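# Shut the laptop lid without toppling the desk organiser

## Task

Get the laptop closed, and make sure the desk organiser is still upright when you are done.

## Robot and tools

Robot: two arms, left_arm and right_arm, each with six revolute joints and a parallel gripper. Joint order in every row and every per-arm list is fixed: waist, shoulder, elbow, wrist pitch, wrist yaw, wrist roll. Stated joint ranges in radians: waist -2.618 to 3.054, shoulder 0.000 to 3.142, elbow 0.000 to 3.142, wrist pitch -1.571 to 1.571, wrist yaw -1.571 to 1.571, wrist roll -2.094 to 2.094. The true end stops may differ from these by up to 0.059 rad in either direction.

Frames: the scene frame has its origin at table-top height, midway between the nominal arm bases. +z is up, +x points out over the table, and left_arm sits on the +y side. These names do not match the sides of the images. Calibrated bases in the scene frame: left_arm at (+0.033, +0.310, +0.033) m with quat_wxyz (+1.000, 0, 0, -0.005); right_arm at (-0.004, -0.280, +0.044) m with quat_wxyz (+1.000, 0, 0, +0.019). Each arm reports its hand pose (end_effector_position in metres, end_effector_quat_wxyz) in its own base frame, and these readings can be off by a few centimetres. The fingers point along the gripper's +z axis and open along its y axis. The reported position is the point between the pads, roughly 1 cm behind the fingertips.

Row format: each row is one flat list of 14 numbers covering both arms, even when only one arm should move. The first 7 belong to left_arm: six absolute joint target angles in radians, then the gripper opening. The next 7 belong to right_arm in the same layout. Opening is on a scale from -1 (closed) to +1 (fully open, about 0.094 m between the pads). Joint numbers are absolute targets, not offsets. To keep an arm or gripper unchanged, repeat its current values from the "Joint targets" and "Tool commands" lines. Note that a 0 in the opening slot is itself a command, to half-open.

execute_actions(actions, cameras): actions is a list of actions. Each action is a list of up to 15 rows, and each row lasts one 1/30 s control step. A short action keeps its last row for the remaining steps. An empty list just returns the current state and images. A target more than 0.059 rad beyond a stated limit, and further out than the joint is now, gets the call refused. On each step a joint's target is clamped to a fixed lead over its measured angle: waist 0.202, shoulder 0.258, elbow 0.3, wrist pitch 0.573, wrist yaw and roll 0.522. If a target would shift the gripper more than 200 mm, that arm's targets are scaled back. Large motions therefore take several actions.

move(target, speed, blend, opening_speed, blocking, cameras): target is either one 14-number row or a list of up to 15 such rows, all absolute joint angles plus openings. The arm joints travel in sync, so the gripper traces a curve rather than a straight line, and there is no collision avoidance. speed is the peak rate in rad/s of the joint with the longest way to go, from 0.01 to 2, default 0.5. You can give one number or one per target. blend, in rad, rounds off intermediate waypoints; 0 makes the arm stop at each one. opening_speed sets how fast the gripper command ramps, in scale units per second, minimum 0.2. Use a low value for a gentle close. With blocking=false the call returns after about 0.5 s while the motion keeps going, and a fresh move takes over from the current point. The result adds a "move:" line: done, off_target (at rest but some joint more than 0.035 rad from its target), moving, held or fault. It may add limits=held and each lagging arm's worst joint with its error. Neither done nor off_target tells you whether anything was touched.

wait(seconds 0 to 10, cameras): lets the simulation run while every arm holds its last command. stop(cameras): brakes a running move to rest, and needs some distance to do it. zoom_image(camera, region): camera is cam_left_wrist or cam_right_wrist, and region is [x0, y0, x1, y1] in pixels from the top-left corner, at most 504x504. finished_scene(scene): give this scene's integer number. It ends the scene for good, so call it only once the lid is shut and the organiser is upright with the robot clear.

Cameras: cam_left_wrist and cam_right_wrist, both 672x504 fisheye, mounted on the wrists. Their poses follow the arm's joints, and the image can lag slightly while the arm moves.

Result lines: Joint positions gives angles in rad with the pad gap in m last. Joint velocities gives rad/s and reads "within noise" when the arm is still. Joint targets shows what the joints are currently being driven toward. Tool commands shows the present opening commands. grip_measured is the measured opening on the command scale. grip_effort_nm is the gripper motor effort, negative when closing, and is not a finger force. Joint torques include gravity and an offset, positive toward larger angles, and joints 1 to 3 wrap at ±28 N m. "joint sent to its limit" means a target was cut to the end stop. "joint command not followed" means the clearance check changed some steps. Step readings list intermediate joint angles. MOTOR HOT appears at 75 °C. At 90 °C an over-temperature fault folds that arm up for the rest of the scene, so do not hold stretched-out poses or push against things for long.

Avoid: fast contact with the lid or the organiser, pressing a target far past the contact point, knocking the organiser over, pushing anything off the table, collisions between the two arms, and driving joints into their limits. A good approach is to lower the gripper gently onto the top edge of the open lid and sweep it down toward the base at low speed, keeping clear of the organiser. Loose objects may occasionally be nudged by outside disturbances, so check with the cameras before finishing.

Each tool is called in YAML: its name, and indented under it one key for each argument.

## Session

execute_actions:
  actions: []

Scene clock: 0.00 s.
left_arm: end_effector_position=(+0.1214, +0.2865, +0.2126) grip_measured=+1.000 grip_effort_nm=n/a end_effector_quat_wxyz=(+0.376, -0.046, +0.925, +0.004) | right_arm: end_effector_position=(+0.0169, -0.1624, +0.1240) grip_measured=+1.000 grip_effort_nm=n/a end_effector_quat_wxyz=(-0.016, +0.069, +0.997, +0.010)
Joint positions: left_arm=[1.576 1.589 1.459 -1.388 0.77 1.456 0.094] | right_arm=[-1.443 1.173 0.974 -1.397 0.028 -1.304 0.094]
Joint velocities: within noise
Joint torques (N m): no reading
Heat: left arm: 30 °C; right arm: 28 °C.
Joint targets: left_arm=[1.576 1.586 1.462 -1.408 0.786 1.456] | right_arm=[-1.443 1.168 0.980 -1.400 0.022 -1.304]
Tool commands: left_gripper/opening=+1.0 right_gripper/opening=+1.0

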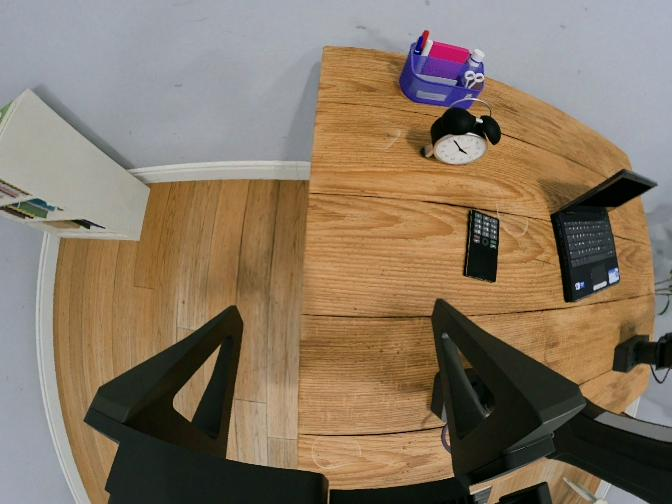

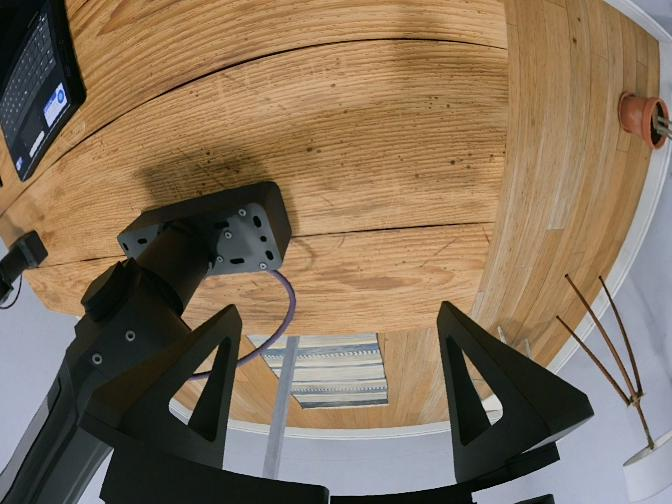

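move:
  target: [1.576,1.586,1.462,-1.408,0.786,1.456,1,0.1,2.089,2.288,-1.399,0,0,-1]
  speed: 0.9

Scene clock: 69.80 s.
left_arm: end_effector_position=(+0.1214, +0.2865, +0.2126) grip_measured=+1.000 grip_effort_nm=-0.007 end_effector_quat_wxyz=(+0.376, -0.046, +0.925, +0.004) | right_arm: end_effector_position=(+0.4632, +0.0504, +0.2258) grip_measured=-0.997 grip_effort_nm=-0.159 end_effector_quat_wxyz=(+0.187, -0.057, +0.981, +0.010)
Joint positions: left_arm=[1.576 1.589 1.459 -1.388 0.77 1.456 0.094] | right_arm=[0.106 2.068 2.263 -1.389 -0.001 -0.01 0]
Joint velocities: within noise
Joint torques (N m): left_arm=[-0.09 -6.15 6.79 0.4 0.51 0.03] | right_arm=[-0.53 -10.81 9.06 1.27 0 0.01]
Heat: left arm: 32 °C; right arm: 32 °C.
Joint targets: left_arm=[1.576 1.586 1.462 -1.408 0.786 1.456] | right_arm=[0.100 2.089 2.288 -1.399 0.000 0.000]
move: done
camera_calibration:
cam_right_wrist: T_world_to_cam=[[0.0771132, -0.994382, -0.0725185, 0.0340853], [-0.967827, -0.0921296, 0.234144, 0.429639], [-0.23951, 0.0521297, -0.969493, 0.435959], [0, 0, 0, 1]] pos_world=[0.517605, 0.0507499, 0.324534]

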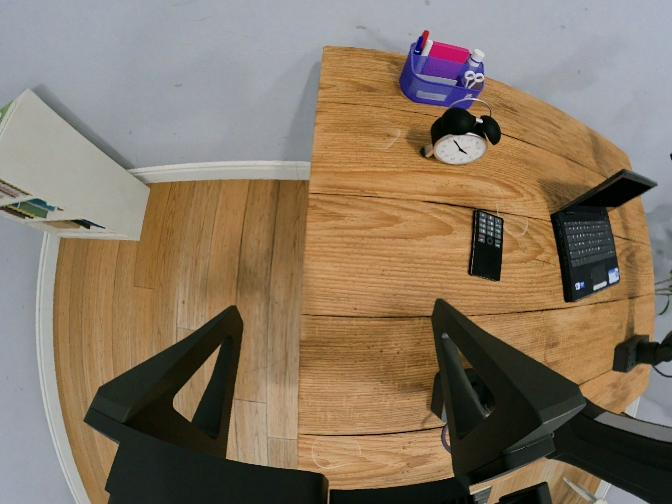

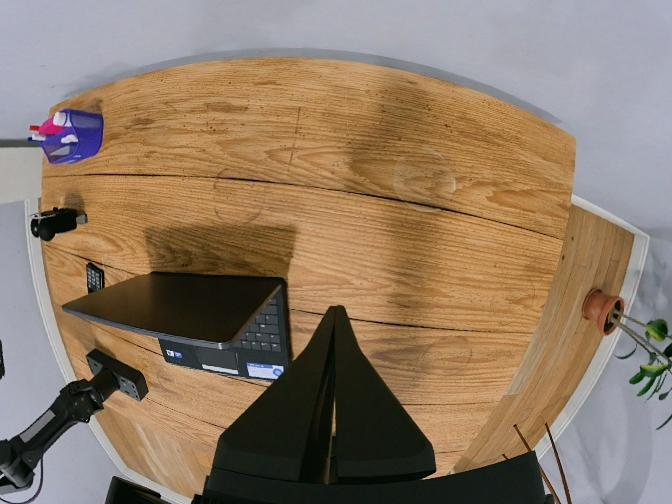

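move:
  target:
    - [1.576,1.586,1.462,-1.408,0.786,1.456,1,0.1,2.09,1.878,-0.988,0,0,-1]
    - [1.576,1.586,1.462,-1.408,0.786,1.456,1,0.435,2.09,1.878,-0.988,0,0,-1]
  blend: 0.08

Scene clock: 124.67 s.
left_arm: end_effector_position=(+0.1214, +0.2865, +0.2126) grip_measured=+1.000 grip_effort_nm=-0.017 end_effector_quat_wxyz=(+0.376, -0.046, +0.925, +0.004) | right_arm: end_effector_position=(+0.4455, +0.2113, +0.1362) grip_measured=-0.997 grip_effort_nm=-0.154 end_effector_quat_wxyz=(+0.191, -0.218, +0.956, +0.043)
Joint positions: left_arm=[1.576 1.589 1.459 -1.388 0.77 1.456 0.094] | right_arm=[0.44 2.068 1.888 -0.996 -0.001 -0.009 0]
Joint velocities: within noise
Joint torques (N m): left_arm=[-0.09 -6.15 6.79 0.39 0.52 0.03] | right_arm=[-0.34 -11.48 6.71 1.5 0.02 0.05]
Heat: left arm: 32 °C; right arm: 35 °C.
Joint targets: left_arm=[1.576 1.586 1.462 -1.408 0.786 1.456] | right_arm=[0.435 2.090 1.878 -0.988 0.000 0.000]
move: done
camera_calibration:
cam_right_wrist: T_world_to_cam=[[0.399542, -0.913768, -0.0734513, 0.028359], [-0.887961, -0.405676, 0.216684, 0.481402], [-0.227796, -0.0213524, -0.973475, 0.347337], [0, 0, 0, 1]] pos_world=[0.495258, 0.228623, 0.235894]

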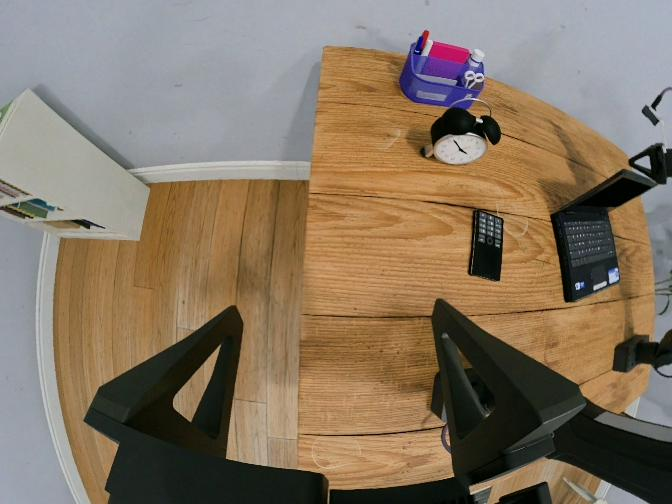

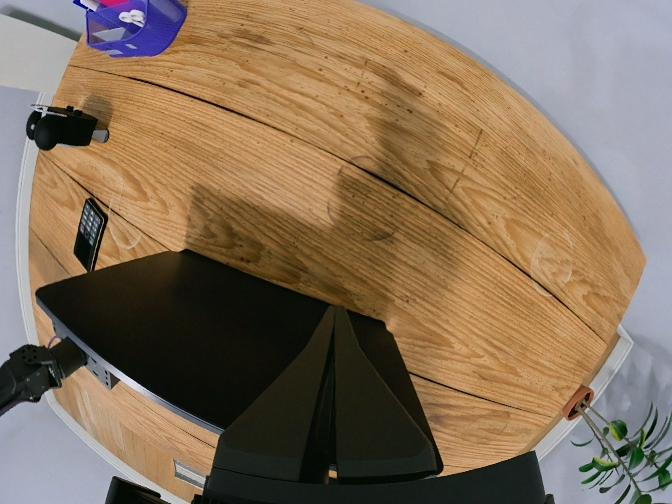

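move:
  target:
    - [1.576,1.586,1.462,-1.408,0.786,1.456,1,0.556,1.82,1.544,-1.024,0,0,-1]
    - [1.576,1.586,1.462,-1.408,0.786,1.456,1,0.679,1.701,1.257,-0.956,0,0,-1]
  blend: 0.08
  speed: 0.25
  cameras: ["cam_right_wrist"]

Scene clock: 133.37 s.
left_arm: end_effector_position=(+0.1214, +0.2865, +0.2126) grip_measured=+1.000 grip_effort_nm=-0.002 end_effector_quat_wxyz=(+0.376, -0.046, +0.925, +0.004) | right_arm: end_effector_position=(+0.2876, +0.2190, +0.0847) grip_measured=-0.997 grip_effort_nm=-0.144 end_effector_quat_wxyz=(+0.108, -0.325, +0.939, +0.020)
Joint positions: left_arm=[1.576 1.589 1.459 -1.388 0.77 1.456 0.094] | right_arm=[0.664 1.727 1.279 -0.904 0.032 -0.006 0]
Joint velocities: within noise
Joint torques (N m): left_arm=[-0.1 -6.15 6.79 0.4 0.52 0.03] | right_arm=[1.29 -12.08 5.26 0.59 -0.31 0.02]
Heat: left arm: 32 °C; right arm: 34 °C.
Joint targets: left_arm=[1.576 1.586 1.462 -1.408 0.786 1.456] | right_arm=[0.679 1.701 1.257 -0.956 0.000 0.000]
move: off_target (right_arm); right_arm: the wrist pitch is farthest, 0.052 rad from its target
camera_calibration:
cam_right_wrist: T_world_to_cam=[[0.575729, -0.816867, -0.0355742, 0.0196715], [-0.746851, -0.543094, 0.383749, 0.330837], [-0.332792, -0.194367, -0.922752, 0.325156], [0, 0, 0, 1]] pos_world=[0.34397, 0.258944, 0.17378]
Images, in order (width x height): cam_right_wrist 672x504.

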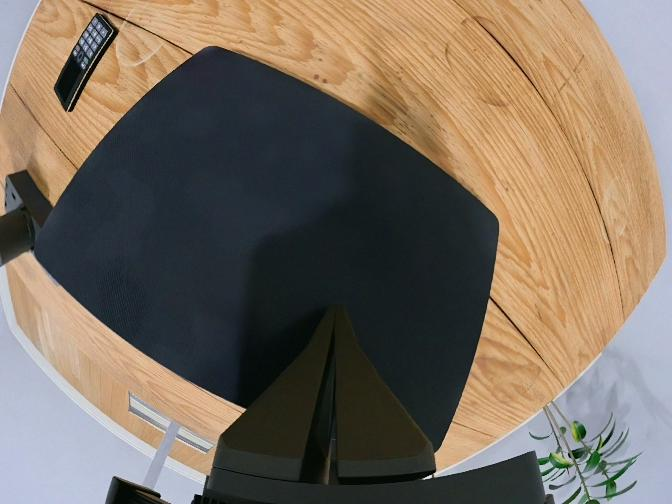

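move:
  target:
    - [1.576,1.586,1.462,-1.408,0.786,1.456,1,0.73,1.785,1.14,-0.855,0,0,-1]
    - [1.576,1.586,1.462,-1.408,0.786,1.456,1,0.73,1.83,1.09,-0.76,0,0,-1]
  blend: 0.05
  speed: 0.13
  cameras: ["cam_right_wrist"]

Scene clock: 140.30 s.
left_arm: end_effector_position=(+0.1214, +0.2865, +0.2126) grip_measured=+1.000 grip_effort_nm=-0.012 end_effector_quat_wxyz=(+0.376, -0.046, +0.925, +0.004) | right_arm: end_effector_position=(+0.2535, +0.2183, +0.0177) grip_measured=-0.997 grip_effort_nm=-0.144 end_effector_quat_wxyz=(+0.055, -0.354, +0.934, +0.010)
Joint positions: left_arm=[1.576 1.589 1.459 -1.388 0.77 1.456 0.094] | right_arm=[0.719 1.803 1.108 -0.765 0.02 -0.006 0]
Joint velocities: within noise
Joint torques (N m): left_arm=[-0.09 -6.15 6.79 0.4 0.52 0.03] | right_arm=[0.99 -7.13 4.98 0.91 -0.19 0.02]
Heat: left arm: 32 °C; right arm: 33 °C.
Joint targets: left_arm=[1.576 1.586 1.462 -1.408 0.786 1.456] | right_arm=[0.730 1.830 1.090 -0.760 0.000 0.000]
move: done; blend cut to 0.0475 rad at target 1
camera_calibration:
cam_right_wrist: T_world_to_cam=[[0.617797, -0.785228, -0.041749, 0.0189065], [-0.676436, -0.557775, 0.480959, 0.314321], [-0.400949, -0.268895, -0.875749, 0.284576], [0, 0, 0, 1]] pos_world=[0.315038, 0.266687, 0.0988315]
Images, in order (width x height): cam_right_wrist 672x504.

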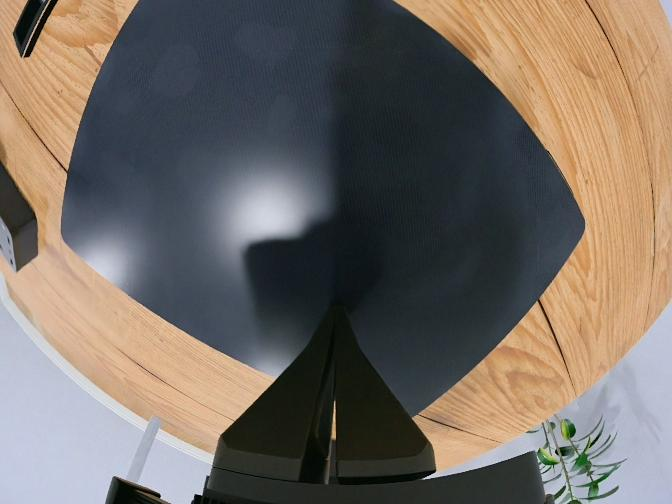

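move:
  target: [1.576,1.586,1.462,-1.408,0.786,1.456,1,0.73,1.87,1.05,-0.66,0,0,-1]
  speed: 0.1
  cameras: ["cam_right_wrist"]

Scene clock: 148.13 s.
left_arm: end_effector_position=(+0.1214, +0.2865, +0.2126) grip_measured=+1.000 grip_effort_nm=-0.022 end_effector_quat_wxyz=(+0.376, -0.046, +0.925, +0.004) | right_arm: end_effector_position=(+0.2519, +0.2181, +0.0023) grip_measured=-0.997 grip_effort_nm=-0.144 end_effector_quat_wxyz=(+0.052, -0.354, +0.934, +0.011)
Joint positions: left_arm=[1.576 1.589 1.459 -1.388 0.77 1.456 0.094] | right_arm=[0.719 1.831 1.075 -0.71 0.015 -0.006 0]
Joint velocities: within noise
Joint torques (N m): left_arm=[-0.09 -6.15 6.79 0.4 0.52 0.03] | right_arm=[0.94 -6.11 4.22 1.37 -0.15 0.04]
Heat: left arm: 32 °C; right arm: 32 °C.
Joint targets: left_arm=[1.576 1.586 1.462 -1.408 0.786 1.456] | right_arm=[0.730 1.870 1.050 -0.660 0.000 0.000]
move: off_target (right_arm); right_arm: the wrist pitch is farthest, 0.050 rad from its target
camera_calibration:
cam_right_wrist: T_world_to_cam=[[0.617909, -0.784879, -0.0464106, 0.0189868], [-0.672767, -0.55835, 0.485418, 0.31975], [-0.406908, -0.268721, -0.873049, 0.271913], [0, 0, 0, 1]] pos_world=[0.314028, 0.266503, 0.0830625]
Images, in order (width x height): cam_right_wrist 672x504.

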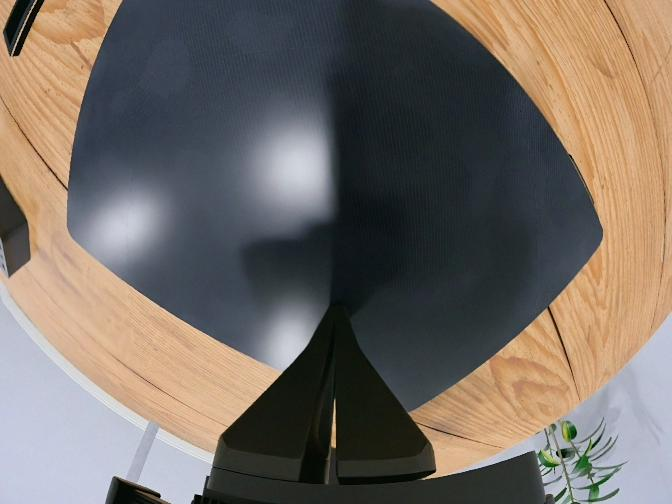

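move:
  target:
    - [1.576,1.586,1.462,-1.408,0.786,1.456,1,0.70,1.70,1.257,-0.956,0,0,-1]
    - [1.576,1.586,1.462,-1.408,0.786,1.456,1,0.1,1.5,1.5,-1.3,0,0,-1]
  blend: 0.08

Scene clock: 155.83 s.
left_arm: end_effector_position=(+0.1214, +0.2865, +0.2126) grip_measured=+1.000 grip_effort_nm=-0.012 end_effector_quat_wxyz=(+0.376, -0.046, +0.925, +0.004) | right_arm: end_effector_position=(+0.3118, +0.0323, +0.1910) grip_measured=-0.997 grip_effort_nm=-0.144 end_effector_quat_wxyz=(+0.121, -0.054, +0.991, +0.003)
Joint positions: left_arm=[1.576 1.589 1.459 -1.388 0.77 1.456 0.094] | right_arm=[0.103 1.52 1.479 -1.287 0.005 -0.006 0]
Joint velocities: within noise
Joint torques (N m): left_arm=[-0.09 -6.15 6.8 0.4 0.51 0.03] | right_arm=[-0.24 -9.03 9.09 0.96 -0.05 0.03]
Heat: left arm: 33 °C; right arm: 32 °C.
Joint targets: left_arm=[1.576 1.586 1.462 -1.408 0.786 1.456] | right_arm=[0.100 1.500 1.500 -1.300 0.000 0.000]
move: done
camera_calibration:
cam_right_wrist: T_world_to_cam=[[0.0600043, -0.996205, -0.0630448, 0.0288039], [-0.929213, -0.0788177, 0.361041, 0.252864], [-0.36464, 0.036918, -0.930416, 0.398993], [0, 0, 0, 1]] pos_world=[0.378725, 0.0338948, 0.281751]

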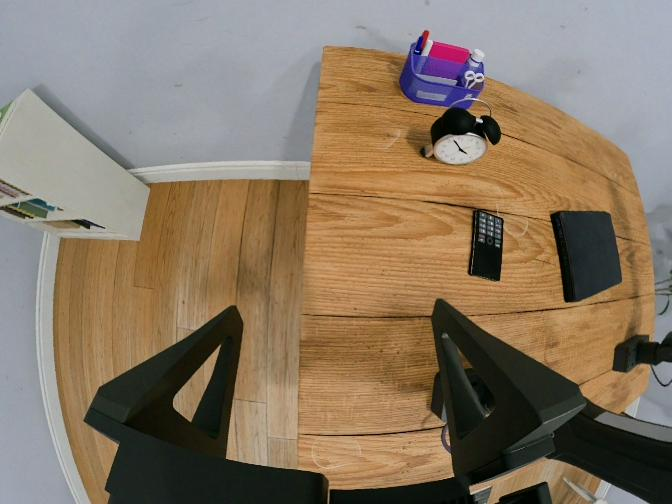

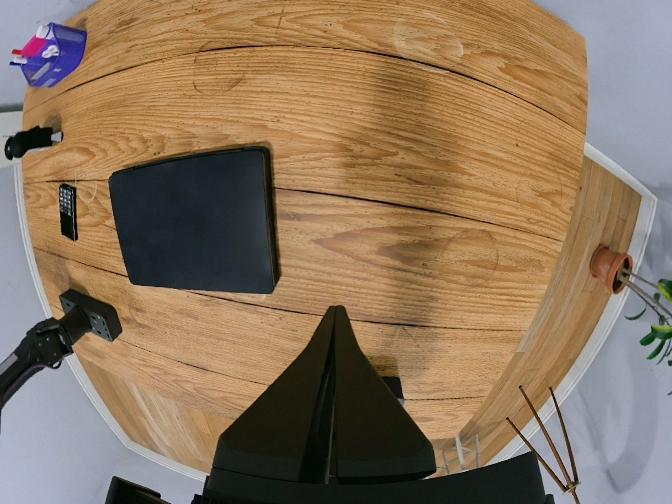

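Looks closed.

zoom_image:
  camera: "cam_left_wrist"
  region: [530, 190, 650, 320]

zoom_image:
  camera: "cam_right_wrist"
  region: [90, 130, 300, 310]

Scaled by 3.877 from the camera's 672x504 image, which has a finer 960x720 frame.

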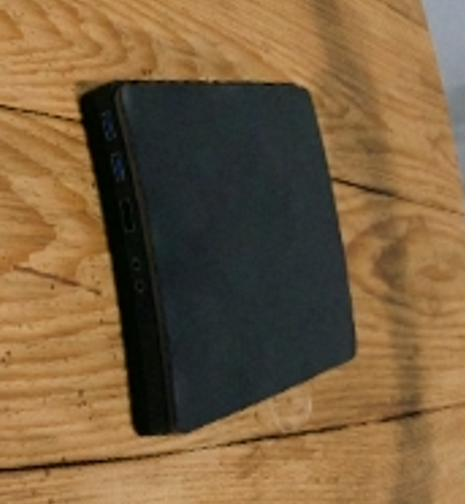

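Scaled by 2.400 from the camera's 672x504 image, which has a finer 960x720 frame.

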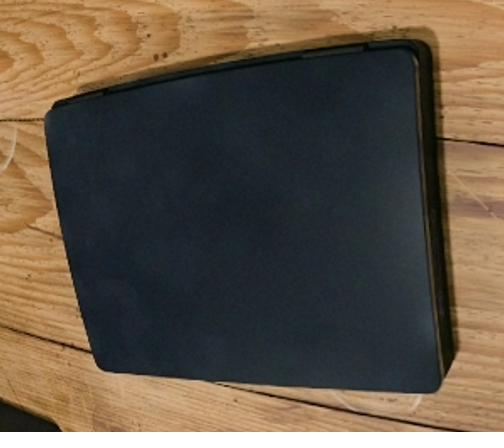

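Closed.

finished_scene:
  scene: 1

The scene is finished: the task was done.


## Next scene

The same job, from a new start.

execute_actions:
  actions: []

Scene clock: 0.00 s.
left_arm: end_effector_position=(+0.1925, -0.3742, +0.1223) grip_measured=+1.000 grip_effort_nm=n/a end_effector_quat_wxyz=(+0.058, +0.855, +0.510, -0.070) | right_arm: end_effector_position=(+0.5559, +0.0414, +0.2063) grip_measured=+1.000 grip_effort_nm=n/a end_effector_quat_wxyz=(+0.426, +0.308, +0.850, +0.039)
Joint positions: left_arm=[-1.039 2.04 1.852 -1.265 0.139 1.018 0.094] | right_arm=[0.177 1.981 1.763 -0.517 0.331 0.724 0.094]
Joint velocities: within noise
Joint torques (N m): no reading
Heat: left arm: 28 °C; right arm: 28 °C.
Joint targets: left_arm=[-1.039 2.038 1.855 -1.284 0.149 1.019] | right_arm=[0.177 1.971 1.772 -0.520 0.338 0.722]
Tool commands: left_gripper/opening=+1.0 right_gripper/opening=+1.0
camera_calibration:
cam_left_wrist: T_world_to_cam=[[-0.848107, 0.524899, -0.0720743, 0.369756], [0.458287, 0.795038, 0.397351, 0.19543], [0.265871, 0.303966, -0.914832, 0.288286], [0, 0, 0, 1]] pos_world=[0.147383, -0.437088, 0.212729]
cam_right_wrist: T_world_to_cam=[[-0.475228, -0.780365, -0.406434, 0.383642], [-0.786128, 0.584051, -0.202205, 0.484174], [0.395172, 0.223416, -0.891024, 0.0636111], [0, 0, 0, 1]] pos_world=[0.537803, 0.00238604, 0.310506]

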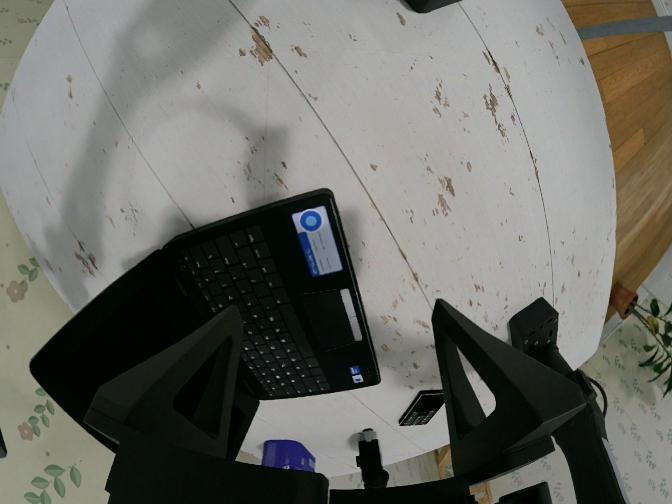

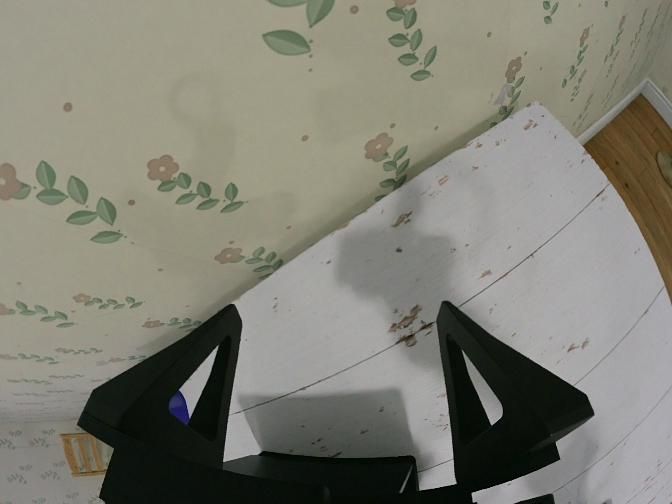

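move:
  target:
    - [-1.039,1.3,1.6,-1.4,0,0,1,-0.2,2.0,1.85,-0.7,0.2,0.4,-1]
    - [0.9,1.3,1.6,-1.4,0,0,1,0.05,2.089,2.288,-1.399,0,0,-1]
  speed: 0.9
  blend: 0.1

Scene clock: 38.77 s.
left_arm: end_effector_position=(+0.1771, +0.2232, +0.2895) grip_measured=+1.000 grip_effort_nm=-0.032 end_effector_quat_wxyz=(+0.227, -0.415, +0.874, +0.111) | right_arm: end_effector_position=(+0.4653, +0.0210, +0.2285) grip_measured=-0.996 grip_effort_nm=-0.164 end_effector_quat_wxyz=(+0.191, -0.016, +0.981, +0.002)
Joint positions: left_arm=[0.895 1.299 1.615 -1.375 -0.002 0.009 0.094] | right_arm=[0.045 2.063 2.264 -1.388 0.007 0.011 0]
Joint velocities: within noise
Joint torques (N m): left_arm=[0.32 -3.17 5.07 1.21 -0.01 -0.06] | right_arm=[0.4 -10.18 8.9 1.28 -0.05 -0.11]
Heat: left arm: 30 °C; right arm: 39 °C.
Joint targets: left_arm=[0.900 1.300 1.600 -1.400 0.000 0.000] | right_arm=[0.050 2.089 2.288 -1.399 0.000 0.000]
move: done
camera_calibration:
cam_left_wrist: T_world_to_cam=[[0.746204, -0.66234, -0.0669733, 0.0362708], [-0.658089, -0.749097, 0.0759761, 0.296521], [-0.100492, -0.0126193, -0.994858, 0.422441], [0, 0, 0, 1]] pos_world=[0.210524, 0.251478, 0.40017]
cam_right_wrist: T_world_to_cam=[[-0.00440924, -0.997321, -0.0730191, 0.0429678], [-0.973894, -0.0122902, 0.226672, 0.431254], [-0.226962, 0.0721122, -0.97123, 0.434752], [0, 0, 0, 1]] pos_world=[0.518857, 0.0168019, 0.327628]

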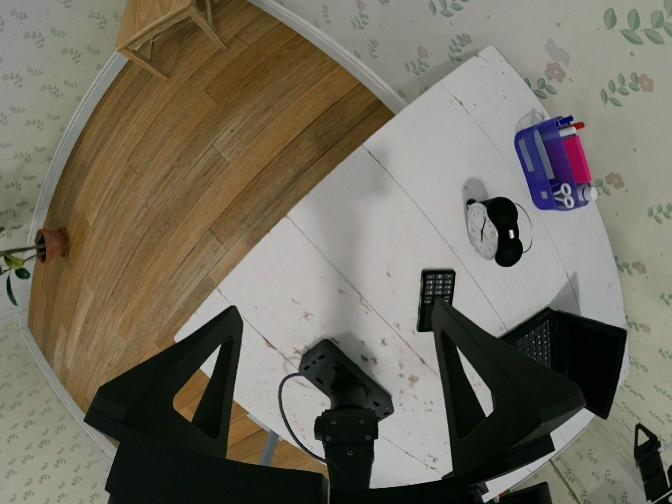

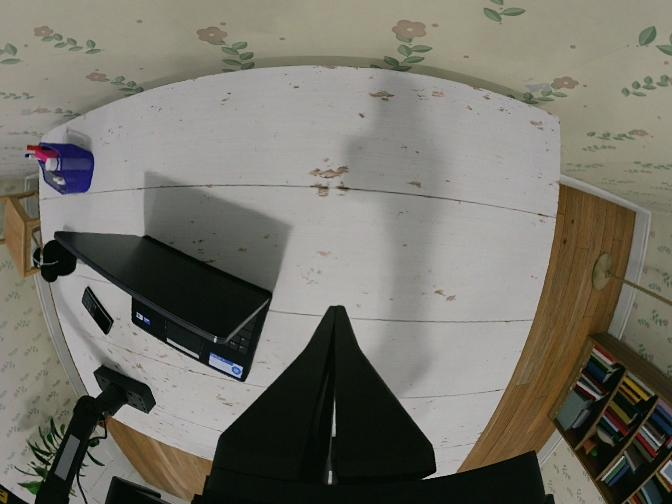

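move:
  target:
    - [0.9,1.3,1.6,-1.4,0,0,1,0.05,2.239,2.113,-1.074,0,0,-1]
    - [0.9,1.3,1.6,-1.4,0,0,1,0.384,2.239,2.113,-1.074,0,0,-1]
  blend: 0.08
  cameras: ["cam_right_wrist"]

Scene clock: 70.40 s.
left_arm: end_effector_position=(+0.1771, +0.2231, +0.2895) grip_measured=+1.000 grip_effort_nm=-0.027 end_effector_quat_wxyz=(+0.227, -0.415, +0.874, +0.111) | right_arm: end_effector_position=(+0.4876, +0.1973, +0.1357) grip_measured=-0.997 grip_effort_nm=-0.149 end_effector_quat_wxyz=(+0.196, -0.183, +0.963, +0.035)
Joint positions: left_arm=[0.895 1.299 1.615 -1.376 -0.002 0.009 0.094] | right_arm=[0.385 2.219 2.119 -1.07 0.007 0.008 0]
Joint velocities: within noise
Joint torques (N m): left_arm=[0.32 -3.17 5.08 1.22 -0.01 -0.06] | right_arm=[-0.05 -12.96 6.78 1.34 -0.06 -0.11]
Heat: left arm: 30 °C; right arm: 33 °C.
Joint targets: left_arm=[0.900 1.300 1.600 -1.400 0.000 0.000] | right_arm=[0.384 2.239 2.113 -1.074 0.000 0.000]
move: done
camera_calibration:
cam_right_wrist: T_world_to_cam=[[0.331383, -0.940707, -0.0724902, 0.0371603], [-0.91708, -0.339206, 0.209531, 0.515268], [-0.221696, -0.00295565, -0.975111, 0.349765], [0, 0, 0, 1]] pos_world=[0.53777, 0.210773, 0.235789]
Images, in order (width x height): cam_right_wrist 672x504.

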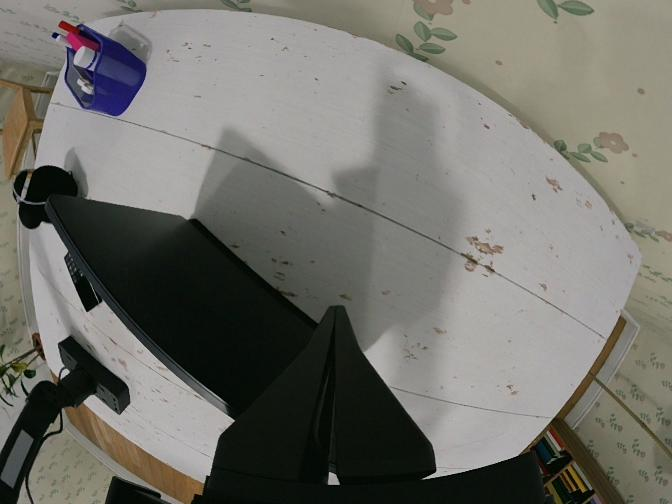

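move:
  target:
    - [0.9,1.3,1.6,-1.4,0,0,1,0.577,1.957,1.727,-1.07,0,0,-1]
    - [0.9,1.3,1.6,-1.4,0,0,1,0.723,1.898,1.503,-1.005,0,0,-1]
  blend: 0.08
  speed: 0.25
  cameras: ["cam_right_wrist"]

Scene clock: 77.60 s.
left_arm: end_effector_position=(+0.1770, +0.2231, +0.2894) grip_measured=+1.000 grip_effort_nm=-0.037 end_effector_quat_wxyz=(+0.227, -0.415, +0.874, +0.111) | right_arm: end_effector_position=(+0.3128, +0.2625, +0.0786) grip_measured=-0.997 grip_effort_nm=-0.144 end_effector_quat_wxyz=(+0.095, -0.342, +0.935, +0.018)
Joint positions: left_arm=[0.895 1.299 1.615 -1.376 -0.002 0.009 0.094] | right_arm=[0.71 1.931 1.519 -0.969 0.033 0.005 0]
Joint velocities: within noise
Joint torques (N m): left_arm=[0.31 -3.15 5.08 1.21 -0.01 -0.07] | right_arm=[1.1 -14.89 5.53 0.67 -0.31 -0.07]
Heat: left arm: 30 °C; right arm: 34 °C.
Joint targets: left_arm=[0.900 1.300 1.600 -1.400 0.000 0.000] | right_arm=[0.723 1.898 1.503 -1.005 0.000 0.000]
move: off_target (right_arm); right_arm: the wrist pitch is farthest, 0.036 rad from its target
camera_calibration:
cam_right_wrist: T_world_to_cam=[[0.603021, -0.79693, -0.0356022, 0.0266881], [-0.718798, -0.562173, 0.409012, 0.369855], [-0.345969, -0.221052, -0.911834, 0.346695], [0, 0, 0, 1]] pos_world=[0.369704, 0.305829, 0.165803]
Images, in order (width x height): cam_right_wrist 672x504.

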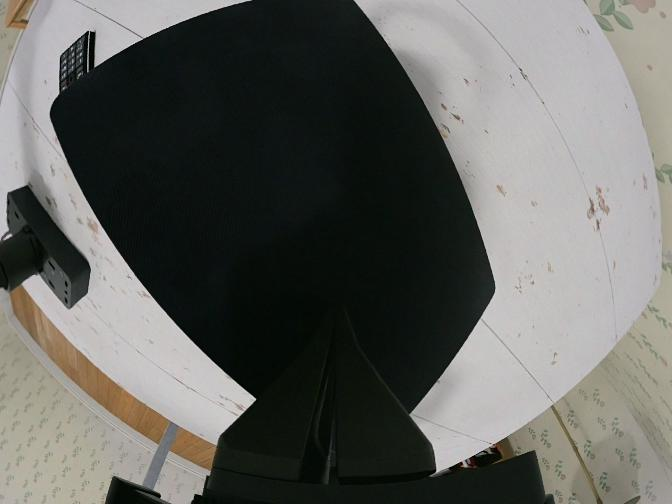

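move:
  target:
    - [0.9,1.3,1.6,-1.4,0,0,1,0.77,1.984,1.407,-0.923,0,0,-1]
    - [0.9,1.3,1.6,-1.4,0,0,1,0.77,2.05,1.32,-0.77,0,0,-1]
  blend: 0.05
  speed: 0.13
  cameras: ["cam_right_wrist"]

move:
  target:
    - [0.9,1.3,1.6,-1.4,0,0,1,0.723,1.9,1.503,-1.005,0,0,-1]
    - [0.9,1.3,1.6,-1.4,0,0,1,0.1,1.6,1.7,-1.3,0,0,-1]
  blend: 0.08
  speed: 0.7

zoom_image:
  camera: "cam_right_wrist"
  region: [60, 150, 320, 410]

Scene clock: 87.20 s.
left_arm: end_effector_position=(+0.1770, +0.2231, +0.2894) grip_measured=+1.000 grip_effort_nm=-0.027 end_effector_quat_wxyz=(+0.227, -0.415, +0.874, +0.111) | right_arm: end_effector_position=(+0.2842, +0.2707, +0.0036) grip_measured=-0.997 grip_effort_nm=-0.144 end_effector_quat_wxyz=(+0.058, -0.368, +0.928, +0.020)
Joint positions: left_arm=[0.895 1.299 1.615 -1.376 -0.002 0.009 0.094] | right_arm=[0.761 2.017 1.34 -0.772 0.006 0.005 0]
Joint velocities: within noise
Joint torques (N m): left_arm=[0.32 -3.15 5.08 1.21 -0.01 -0.07] | right_arm=[0.73 -8.8 4.68 0.9 -0.07 -0.08]
Heat: left arm: 30 °C; right arm: 36 °C.
Joint targets: left_arm=[0.900 1.300 1.600 -1.400 0.000 0.000] | right_arm=[0.770 2.050 1.320 -0.770 0.000 0.000]
move: done; blend cut to 0.048 rad at target 1
camera_calibration:
cam_right_wrist: T_world_to_cam=[[0.643254, -0.763502, -0.0573521, 0.0274303], [-0.656948, -0.588849, 0.470824, 0.374005], [-0.393247, -0.265182, -0.880361, 0.295513], [0, 0, 0, 1]] pos_world=[0.344267, 0.319541, 0.0856411]
Images, in order (width x height): cam_right_wrist 672x504.

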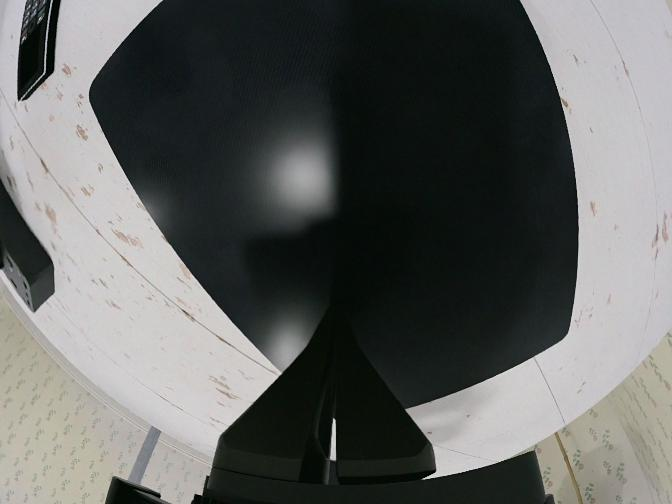

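Scene clock: 89.17 s.
left_arm: end_effector_position=(+0.1770, +0.2231, +0.2894) grip_measured=+1.000 grip_effort_nm=-0.032 end_effector_quat_wxyz=(+0.227, -0.415, +0.874, +0.111) | right_arm: end_effector_position=(+0.3553, +0.0363, +0.2257) grip_measured=-0.997 grip_effort_nm=-0.139 end_effector_quat_wxyz=(+0.174, -0.047, +0.984, +0.008)
Joint positions: left_arm=[0.895 1.299 1.615 -1.376 -0.002 0.009 0.094] | right_arm=[0.1 1.614 1.683 -1.288 0.003 0.005 0]
Joint velocities: within noise
Joint torques (N m): left_arm=[0.31 -3.17 5.08 1.21 -0.01 -0.06] | right_arm=[-0.05 -9.36 8.42 1.23 -0.02 -0.07]
Heat: left arm: 30 °C; right arm: 36 °C.
Joint targets: left_arm=[0.900 1.300 1.600 -1.400 0.000 0.000] | right_arm=[0.100 1.600 1.700 -1.300 0.000 0.000]
move: done
camera_calibration:
cam_left_wrist: T_world_to_cam=[[0.746172, -0.662379, -0.0669348, 0.0362597], [-0.658052, -0.749052, 0.076736, 0.296127], [-0.100966, -0.0132117, -0.994802, 0.422537], [0, 0, 0, 1]] pos_world=[0.210473, 0.251415, 0.400044]
cam_right_wrist: T_world_to_cam=[[0.0547717, -0.995804, -0.0733132, 0.0365939], [-0.963306, -0.0720201, 0.258562, 0.316094], [-0.262757, 0.0564612, -0.963209, 0.417426], [0, 0, 0, 1]] pos_world=[0.412172, 0.0356371, 0.323021]

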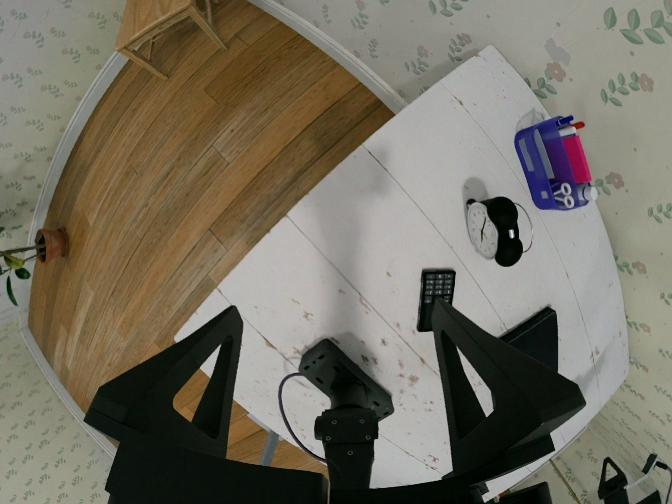

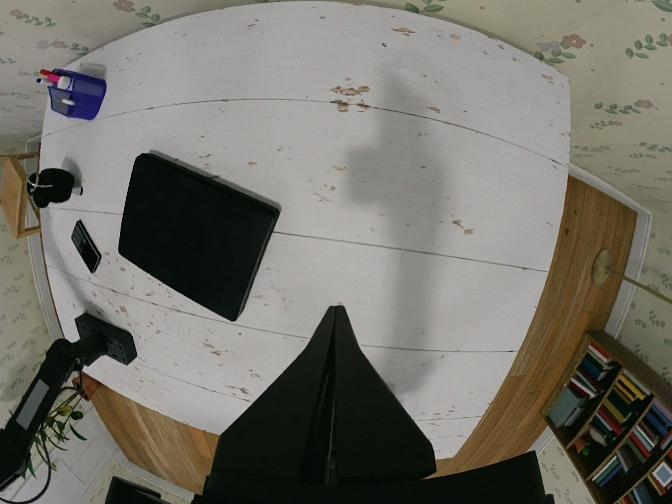

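Scaled by 1.938 from the camera's 672x504 image, which has a finer 960x720 frame.

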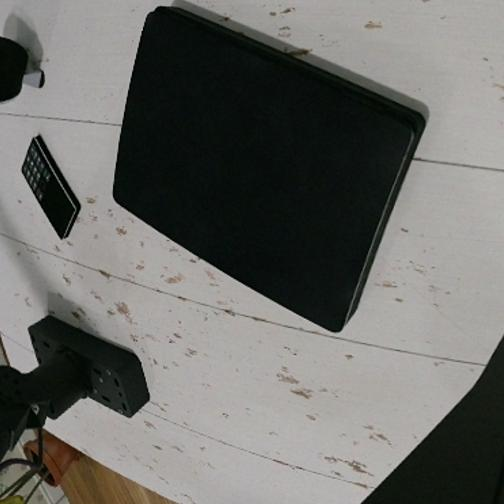

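zoom_image:
  camera: "cam_right_wrist"
  region: [200, 190, 300, 330]

zoom_image:
  camera: "cam_left_wrist"
  region: [480, 290, 600, 390]

Scaled by 3.600 from the camera's 672x504 image, which has a finer 960x720 frame.

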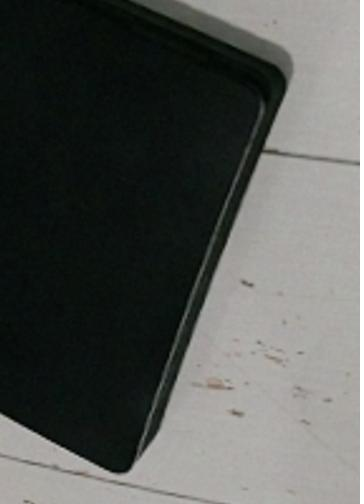

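Scaled by 4.200 from the camera's 672x504 image, which has a finer 960x720 frame.

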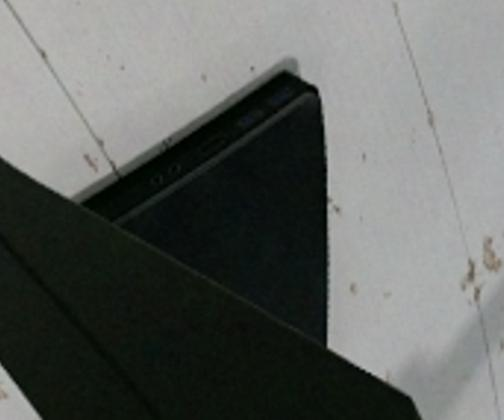

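Flat and parallel.

finished_scene:
  scene: 2

The scene is finished: the task was done.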